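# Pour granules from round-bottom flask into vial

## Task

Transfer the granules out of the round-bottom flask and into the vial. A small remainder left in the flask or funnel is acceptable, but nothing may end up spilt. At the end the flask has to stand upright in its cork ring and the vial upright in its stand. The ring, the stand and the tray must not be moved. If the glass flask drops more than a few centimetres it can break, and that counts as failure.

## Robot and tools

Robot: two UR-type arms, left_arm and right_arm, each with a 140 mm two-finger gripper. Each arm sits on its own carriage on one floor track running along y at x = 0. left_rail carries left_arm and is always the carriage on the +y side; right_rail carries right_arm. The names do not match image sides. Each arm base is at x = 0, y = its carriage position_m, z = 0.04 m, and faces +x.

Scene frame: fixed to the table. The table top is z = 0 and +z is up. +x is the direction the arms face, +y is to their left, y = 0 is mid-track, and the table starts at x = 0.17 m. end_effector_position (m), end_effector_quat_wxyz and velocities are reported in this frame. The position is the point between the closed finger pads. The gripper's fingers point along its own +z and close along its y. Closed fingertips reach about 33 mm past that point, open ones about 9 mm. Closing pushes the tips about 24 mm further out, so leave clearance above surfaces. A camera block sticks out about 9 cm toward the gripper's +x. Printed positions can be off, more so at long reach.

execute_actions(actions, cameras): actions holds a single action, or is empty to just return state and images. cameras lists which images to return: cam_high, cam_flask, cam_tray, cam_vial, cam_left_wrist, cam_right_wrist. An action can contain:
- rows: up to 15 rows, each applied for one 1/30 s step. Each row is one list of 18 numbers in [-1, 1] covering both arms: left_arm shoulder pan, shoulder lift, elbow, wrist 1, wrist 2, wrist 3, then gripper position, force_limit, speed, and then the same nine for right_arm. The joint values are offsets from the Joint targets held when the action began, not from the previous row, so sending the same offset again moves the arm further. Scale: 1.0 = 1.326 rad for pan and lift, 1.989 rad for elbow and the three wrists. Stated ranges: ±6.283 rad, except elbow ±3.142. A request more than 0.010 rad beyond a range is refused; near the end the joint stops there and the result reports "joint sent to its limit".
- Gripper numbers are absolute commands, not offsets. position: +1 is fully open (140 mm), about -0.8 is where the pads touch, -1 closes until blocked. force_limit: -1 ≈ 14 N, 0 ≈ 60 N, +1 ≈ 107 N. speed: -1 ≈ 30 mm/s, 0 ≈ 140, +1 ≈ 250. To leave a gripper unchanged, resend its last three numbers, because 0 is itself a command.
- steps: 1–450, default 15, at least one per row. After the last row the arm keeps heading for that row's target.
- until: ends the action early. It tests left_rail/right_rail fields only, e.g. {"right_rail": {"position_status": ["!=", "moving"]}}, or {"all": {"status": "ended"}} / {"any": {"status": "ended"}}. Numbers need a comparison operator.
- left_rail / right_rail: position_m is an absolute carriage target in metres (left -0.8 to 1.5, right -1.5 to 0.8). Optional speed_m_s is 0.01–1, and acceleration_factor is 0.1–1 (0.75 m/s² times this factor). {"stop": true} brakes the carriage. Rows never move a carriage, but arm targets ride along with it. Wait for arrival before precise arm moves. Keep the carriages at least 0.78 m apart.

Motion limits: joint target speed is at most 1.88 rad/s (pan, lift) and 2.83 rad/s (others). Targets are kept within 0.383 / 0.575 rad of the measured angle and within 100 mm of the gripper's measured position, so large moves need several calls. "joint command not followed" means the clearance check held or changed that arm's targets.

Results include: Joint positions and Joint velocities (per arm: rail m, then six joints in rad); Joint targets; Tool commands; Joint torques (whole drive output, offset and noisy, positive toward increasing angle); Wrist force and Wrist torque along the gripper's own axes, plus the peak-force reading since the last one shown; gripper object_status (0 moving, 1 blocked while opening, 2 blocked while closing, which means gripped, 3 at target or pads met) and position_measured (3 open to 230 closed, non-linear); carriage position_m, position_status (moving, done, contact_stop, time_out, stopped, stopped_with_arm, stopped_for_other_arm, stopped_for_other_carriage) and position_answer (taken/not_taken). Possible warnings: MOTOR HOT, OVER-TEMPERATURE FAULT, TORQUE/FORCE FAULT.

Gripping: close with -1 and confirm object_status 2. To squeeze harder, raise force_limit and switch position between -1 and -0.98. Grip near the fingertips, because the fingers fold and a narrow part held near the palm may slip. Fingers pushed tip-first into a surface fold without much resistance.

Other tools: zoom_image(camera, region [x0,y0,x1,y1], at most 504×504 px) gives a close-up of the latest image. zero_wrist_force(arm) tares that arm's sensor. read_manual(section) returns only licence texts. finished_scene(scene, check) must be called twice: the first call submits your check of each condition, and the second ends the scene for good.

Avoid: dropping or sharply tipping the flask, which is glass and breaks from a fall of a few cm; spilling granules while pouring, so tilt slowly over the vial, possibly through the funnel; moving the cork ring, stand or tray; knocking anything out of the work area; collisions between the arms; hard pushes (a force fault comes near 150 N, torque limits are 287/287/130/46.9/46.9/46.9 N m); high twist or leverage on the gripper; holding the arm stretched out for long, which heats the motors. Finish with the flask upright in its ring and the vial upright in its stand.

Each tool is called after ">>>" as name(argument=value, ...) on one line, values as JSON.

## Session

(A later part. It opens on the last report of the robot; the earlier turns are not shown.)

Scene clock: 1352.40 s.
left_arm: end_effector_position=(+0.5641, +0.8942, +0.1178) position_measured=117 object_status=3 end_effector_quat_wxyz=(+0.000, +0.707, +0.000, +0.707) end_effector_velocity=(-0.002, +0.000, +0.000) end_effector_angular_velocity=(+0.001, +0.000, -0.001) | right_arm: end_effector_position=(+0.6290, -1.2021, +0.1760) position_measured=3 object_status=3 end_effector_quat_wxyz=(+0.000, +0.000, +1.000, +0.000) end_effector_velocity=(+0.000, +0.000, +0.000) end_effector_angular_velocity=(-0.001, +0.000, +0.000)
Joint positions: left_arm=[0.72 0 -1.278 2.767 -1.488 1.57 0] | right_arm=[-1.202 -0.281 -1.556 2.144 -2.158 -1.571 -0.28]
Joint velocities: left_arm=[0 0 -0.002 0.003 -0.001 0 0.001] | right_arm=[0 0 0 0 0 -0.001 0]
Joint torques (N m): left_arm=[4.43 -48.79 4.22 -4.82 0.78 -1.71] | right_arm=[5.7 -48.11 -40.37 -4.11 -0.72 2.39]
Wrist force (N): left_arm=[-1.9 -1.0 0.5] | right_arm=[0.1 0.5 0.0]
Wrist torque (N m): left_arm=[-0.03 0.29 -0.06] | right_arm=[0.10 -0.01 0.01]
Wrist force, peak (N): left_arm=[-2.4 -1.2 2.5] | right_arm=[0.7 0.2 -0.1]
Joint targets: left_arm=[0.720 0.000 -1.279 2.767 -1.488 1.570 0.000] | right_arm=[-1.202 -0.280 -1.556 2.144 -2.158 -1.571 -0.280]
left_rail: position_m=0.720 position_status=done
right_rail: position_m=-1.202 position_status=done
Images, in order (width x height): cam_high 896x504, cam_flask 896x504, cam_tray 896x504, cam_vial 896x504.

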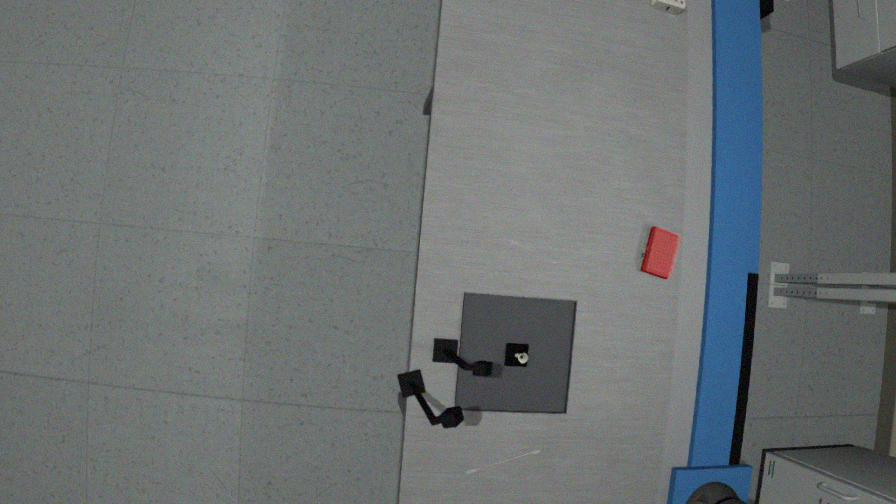

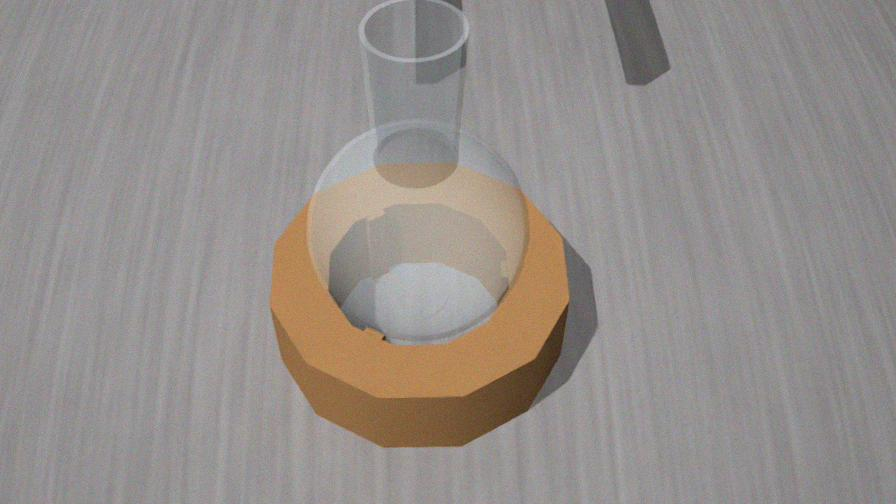

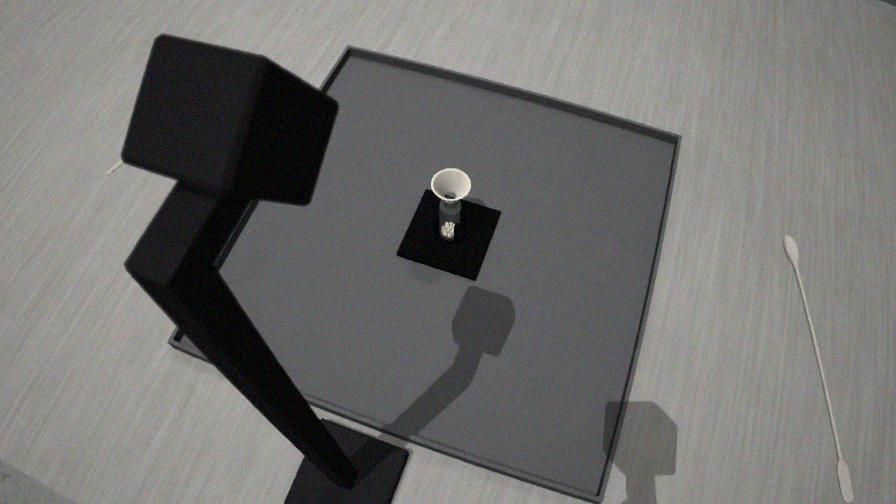

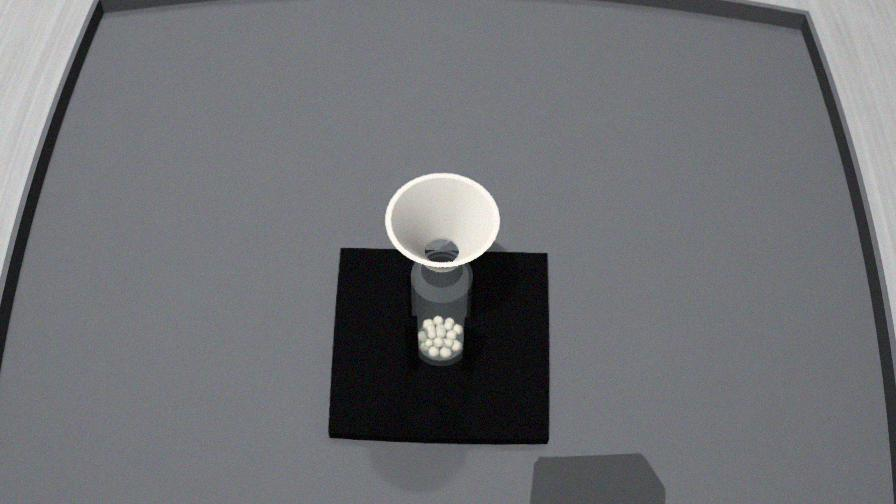

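>>> zoom_image(camera="cam_vial", region=[320, 160, 560, 400])

>>> zoom_image(camera="cam_flask", region=[200, 0, 640, 450])

>>> execute_actions(actions=[], cameras=["cam_left_wrist"])

Scaled by 2.100 from the camera's 896x504 image, which has a finer 1280x720 frame.

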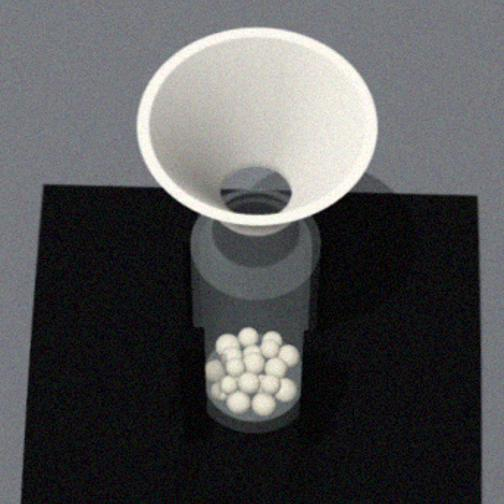

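Scaled by 1.120 from the camera's 896x504 image, which has a finer 1280x720 frame.

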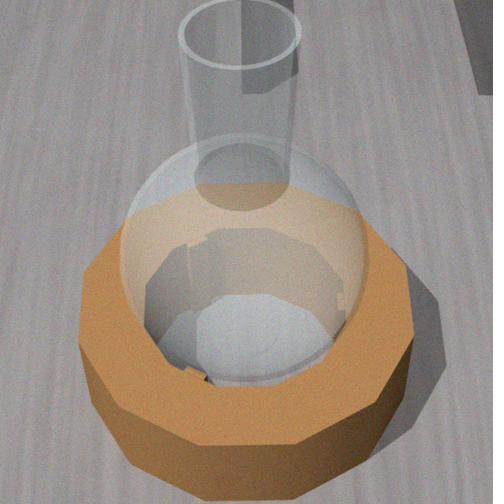

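Scene clock: 1356.80 s.
left_arm: end_effector_position=(+0.5639, +0.8942, +0.1178) position_measured=117 object_status=3 end_effector_quat_wxyz=(+0.000, +0.707, +0.000, +0.707) end_effector_velocity=(+0.000, +0.000, +0.000) end_effector_angular_velocity=(+0.000, +0.000, +0.000) | right_arm: end_effector_position=(+0.6290, -1.2021, +0.1760) position_measured=3 object_status=3 end_effector_quat_wxyz=(+0.000, +0.000, +1.000, +0.000) end_effector_velocity=(+0.000, +0.000, +0.000) end_effector_angular_velocity=(+0.000, -0.001, +0.000)
Joint positions: left_arm=[0.72 0 -1.279 2.767 -1.488 1.57 0] | right_arm=[-1.202 -0.281 -1.556 2.144 -2.158 -1.571 -0.28]
Joint velocities: left_arm=[0 0 0 0 0 0 0] | right_arm=[0 0 0 0 -0.001 0 0]
Joint torques (N m): left_arm=[3.42 -45.58 -2.45 -4.15 0.94 -1.69] | right_arm=[5.58 -47.08 -39.95 -3.76 -0.65 2.35]
Wrist force (N): left_arm=[-1.9 -1.3 0.2] | right_arm=[0.4 0.0 0.1]
Wrist torque (N m): left_arm=[-0.11 0.28 -0.05] | right_arm=[0.00 -0.07 0.01]
Wrist force, peak (N): left_arm=[-2.5 -1.4 0.5] | right_arm=[0.7 0.4 0.1]
Joint targets: left_arm=[0.720 0.000 -1.279 2.767 -1.488 1.570 0.000] | right_arm=[-1.202 -0.280 -1.556 2.144 -2.158 -1.571 -0.280]
Tool commands: left_gripper/position=+0.1 left_gripper/force_limit=+0.0 left_gripper/speed=-1.0 right_gripper/position=+1.0 right_gripper/force_limit=+1.0 right_gripper/speed=+1.0
left_rail: position_m=0.720 position_status=done
right_rail: position_m=-1.202 position_status=done
Images, in order (width x height): cam_left_wrist 896x504.

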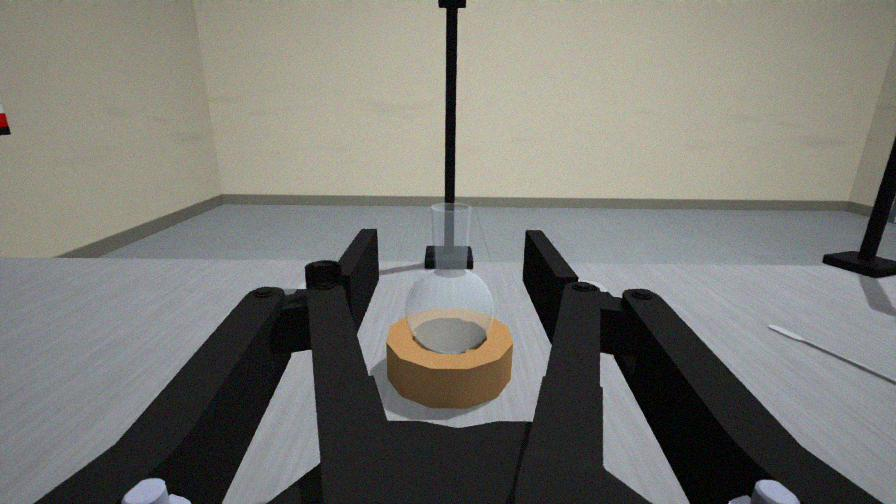

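>>> zoom_image(camera="cam_tray", region=[300, 60, 700, 504])

>>> zoom_image(camera="cam_high", region=[390, 250, 690, 504])

This scene's latest camera images include none from cam_tray. They are from: cam_left_wrist. cam_tray's image comes with the result of a call that names it in "cameras".

This scene's latest camera images include none from cam_high. They are from: cam_left_wrist. cam_high's image comes with the result of a call that names it in "cameras".

>>> execute_actions(actions=[], cameras=["cam_high", "cam_tray", "cam_vial", "cam_flask"])

>>> zoom_image(camera="cam_tray", region=[300, 60, 700, 504])

>>> zoom_image(camera="cam_high", region=[390, 250, 690, 504])

>>> zoom_image(camera="cam_vial", region=[0, 0, 448, 504])

>>> zoom_image(camera="cam_vial", region=[448, 0, 896, 504])

Scene clock: 1367.30 s.
left_arm: end_effector_position=(+0.5639, +0.8942, +0.1178) position_measured=117 object_status=3 end_effector_quat_wxyz=(+0.000, +0.707, +0.000, +0.707) end_effector_velocity=(+0.000, +0.000, +0.000) end_effector_angular_velocity=(-0.003, +0.000, +0.000) | right_arm: end_effector_position=(+0.6290, -1.2021, +0.1760) position_measured=3 object_status=3 end_effector_quat_wxyz=(+0.000, +0.000, +1.000, +0.000) end_effector_velocity=(-0.001, +0.000, -0.001) end_effector_angular_velocity=(+0.001, +0.002, +0.000)
Joint positions: left_arm=[0.72 0 -1.279 2.767 -1.488 1.57 0] | right_arm=[-1.202 -0.281 -1.556 2.144 -2.158 -1.571 -0.28]
Joint velocities: left_arm=[0 -0.001 0 0 0 0 -0.003] | right_arm=[0 0 0 0.001 0.001 0.001 0]
Joint torques (N m): left_arm=[3.36 -45.7 -10.48 -3.51 0.91 -1.87] | right_arm=[4.3 -44.81 -39.86 -4.09 -1.06 2.46]
Wrist force (N): left_arm=[-1.9 -1.2 0.9] | right_arm=[0.2 0.0 0.2]
Wrist torque (N m): left_arm=[-0.09 0.28 -0.06] | right_arm=[0.00 -0.02 0.00]
Wrist force, peak (N): left_arm=[-2.4 -1.3 1.0] | right_arm=[0.6 0.4 0.2]
Joint targets: left_arm=[0.720 0.000 -1.279 2.767 -1.488 1.570 0.000] | right_arm=[-1.202 -0.280 -1.556 2.144 -2.158 -1.571 -0.280]
Tool commands: left_gripper/position=+0.1 left_gripper/force_limit=+0.0 left_gripper/speed=-1.0 right_gripper/position=+1.0 right_gripper/force_limit=+1.0 right_gripper/speed=+1.0
left_rail: position_m=0.720 position_status=done
right_rail: position_m=-1.202 position_status=done
Images, in order (width x height): cam_high 896x504, cam_flask 896x504, cam_tray 896x504, cam_vial 896x504.

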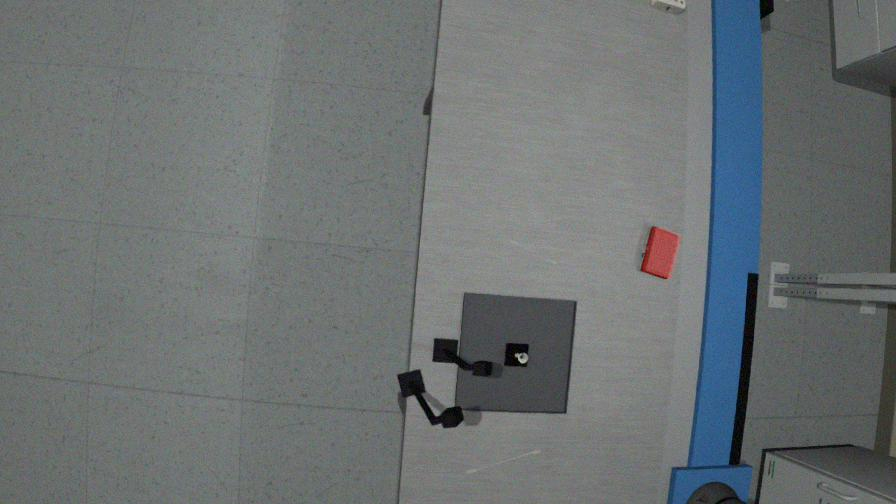

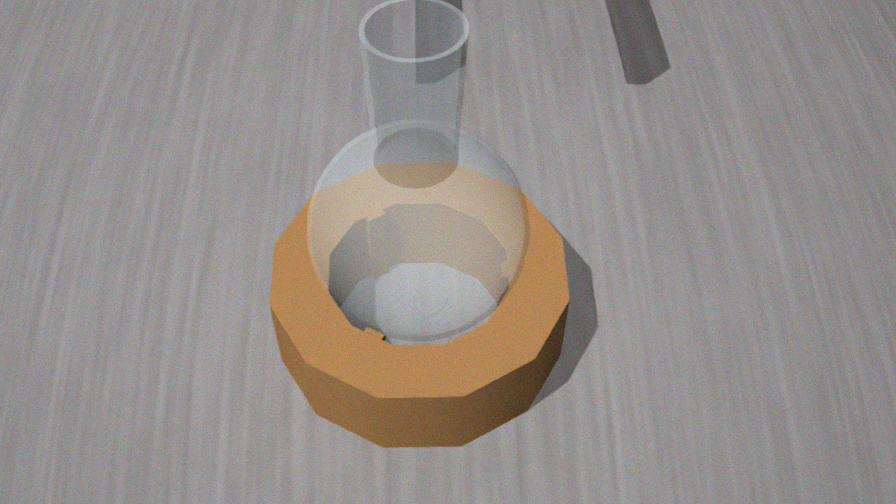

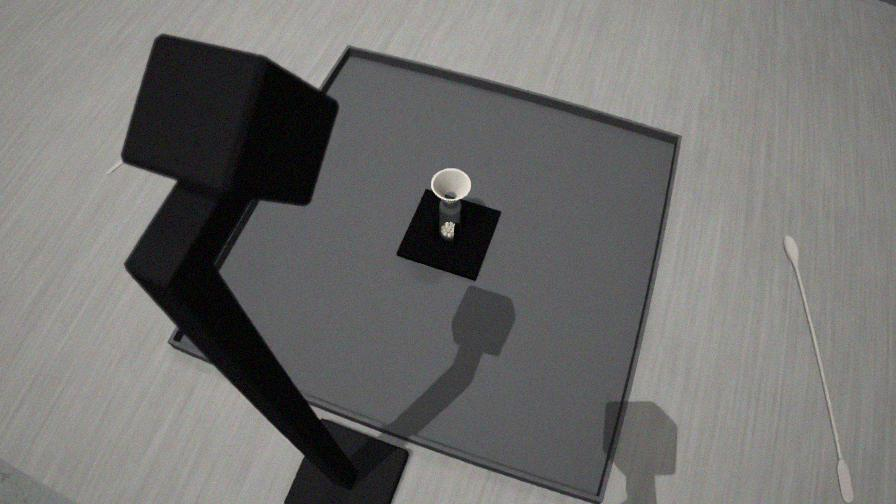

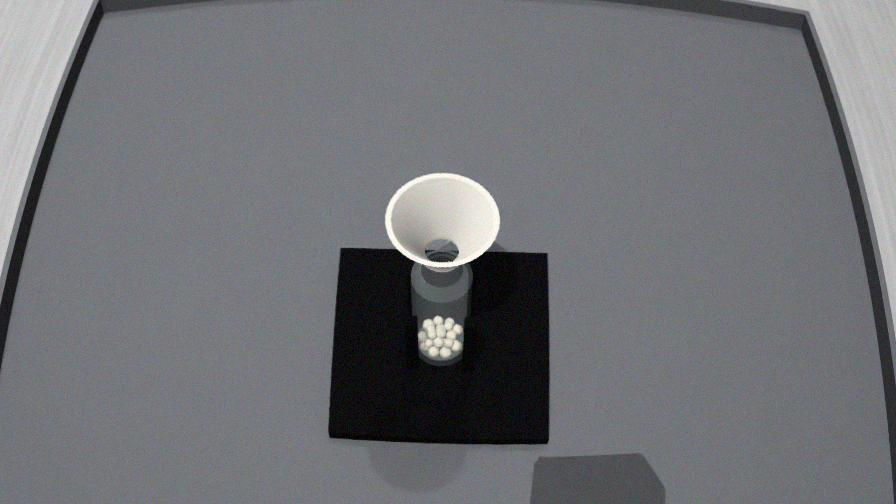

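Scaled by 1.135 from the camera's 896x504 image, which has a finer 1280x720 frame.

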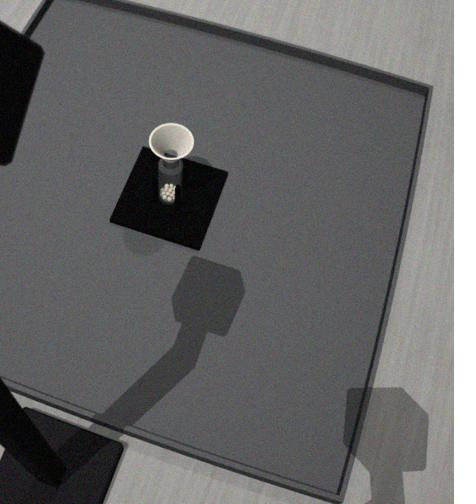

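Scaled by 1.680 from the camera's 896x504 image, which has a finer 1280x720 frame.

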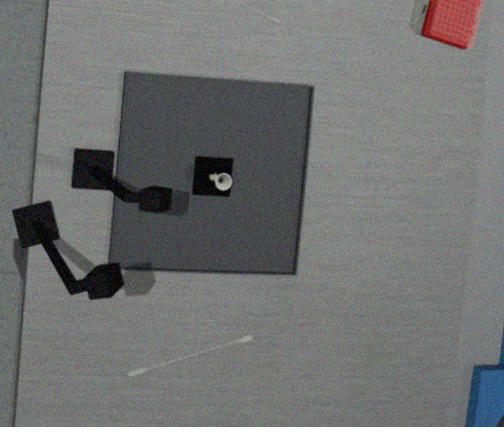

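Scaled by 1.000.

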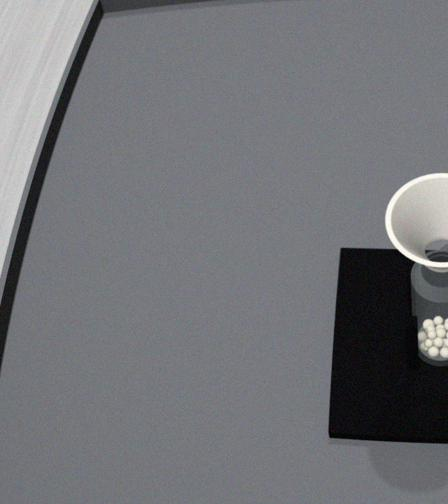

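Scaled by 1.000.

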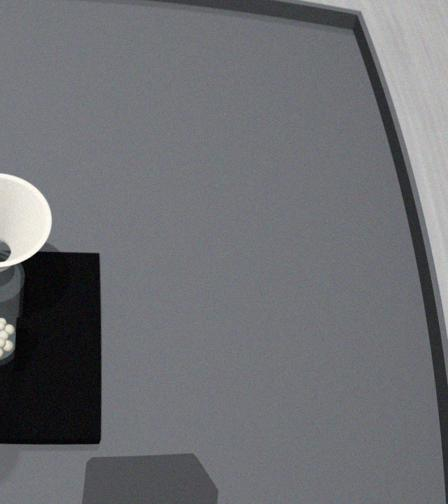

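>>> finished_scene(scene=2, check="Granules in the vial: the latest cam_vial zoom shows a full pile of white beads at the bottom of the vial (about 18 visible, others hidden behind). No beads are visible in the funnel bowl or in the flask. A bead hidden in the funnel stem or behind the pile could not be seen; a few left behind are allowed. None spilt: cam_vial, cam_tray and cam_high zooms show a clean tray, stand and table; a bead hidden behind the stand or under the camera post could escape the pictures, but earlier images during pouring showed none leaving the funnel. Flask upright in cork ring: cam_flask and cam_left_wrist show the bulb seated centred in the ring and the neck vertical; contact was confirmed by wrist force before opening, and the fingers are open and 80 mm back, so it stands on its own. It could be slightly off its seat without being seen, but it did not move when released or afterwards. Vial upright in its stand: cam_vial and cam_tray show it upright with the funnel on top. Ring, stand and tray: same places in the images as before. Arms: left gripper is open and clear, carriages are at rest.")

This call ended nothing. Check each condition that your pictures could not show: look closer or test it, and mend what is not met. Then call finished_scene again.

>>> zoom_image(camera="cam_vial", region=[395, 290, 485, 380])

>>> zoom_image(camera="cam_vial", region=[375, 165, 515, 305])

>>> zoom_image(camera="cam_tray", region=[390, 155, 510, 285])

>>> zoom_image(camera="cam_flask", region=[290, 110, 550, 370])

Scaled by 5.600 from the camera's 896x504 image, which has a finer 1280x720 frame.

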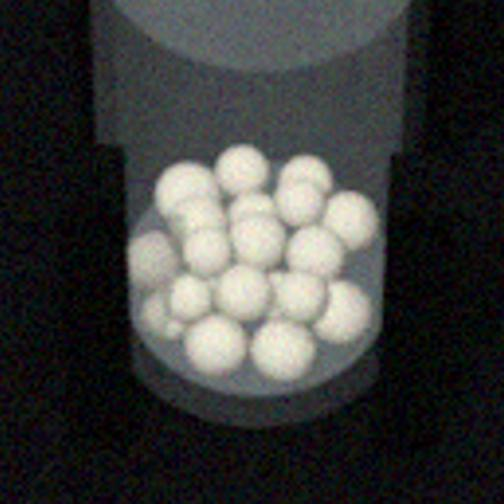

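Scaled by 3.600 from the camera's 896x504 image, which has a finer 1280x720 frame.

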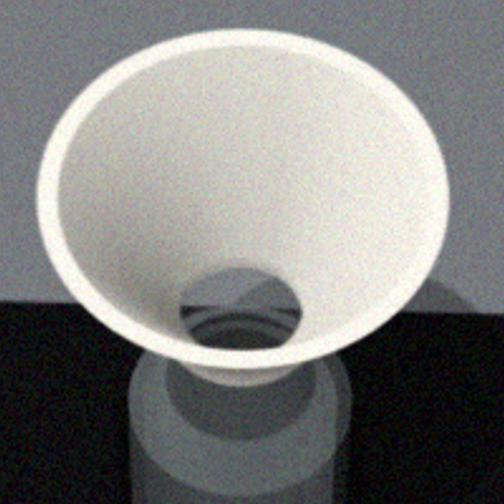

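Scaled by 3.877 from the camera's 896x504 image, which has a finer 1280x720 frame.

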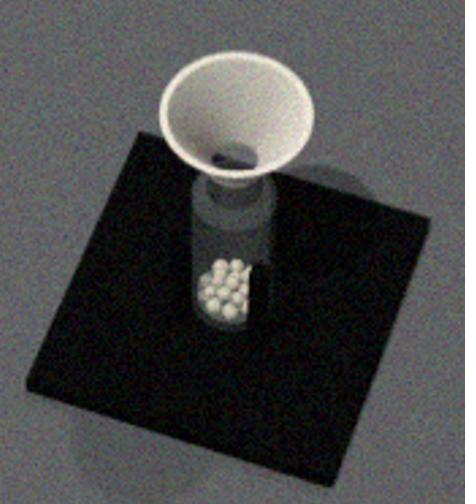

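Scaled by 1.938 from the camera's 896x504 image, which has a finer 1280x720 frame.

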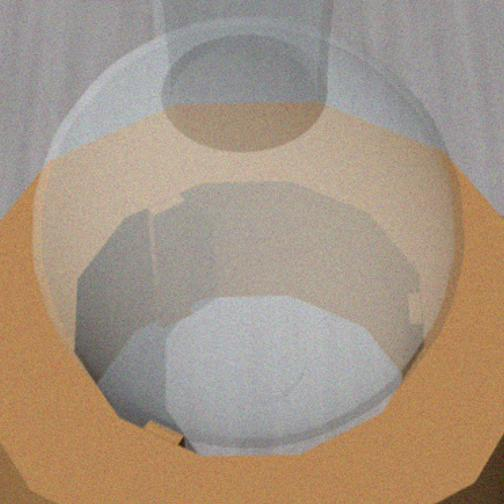

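>>> zoom_image(camera="cam_high", region=[450, 285, 590, 425])

Scaled by 3.600 from the camera's 896x504 image, which has a finer 1280x720 frame.

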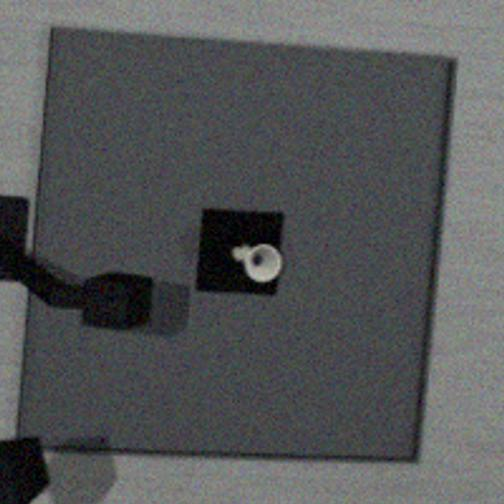

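>>> finished_scene(scene=2, check="Looked anew with closer zooms. Vial: about 20 beads visible in a pile at its bottom in cam_vial, also seen in cam_tray and cam_high; funnel bowl and stem show no bead; flask bulb in cam_flask shows no bead. Tray, stand and table: cam_high, cam_tray and cam_vial, from three directions that cover each other's blind spots, show no stray bead. Flask: seated centred in the cork ring, neck vertical in cam_flask and cam_left_wrist, unchanged since release with the gripper open and 80 mm away. Vial: upright in its stand with the funnel on top. Ring, stand and tray are where they were. Robot at rest, no contact with anything.")

The scene is finished: the task was done.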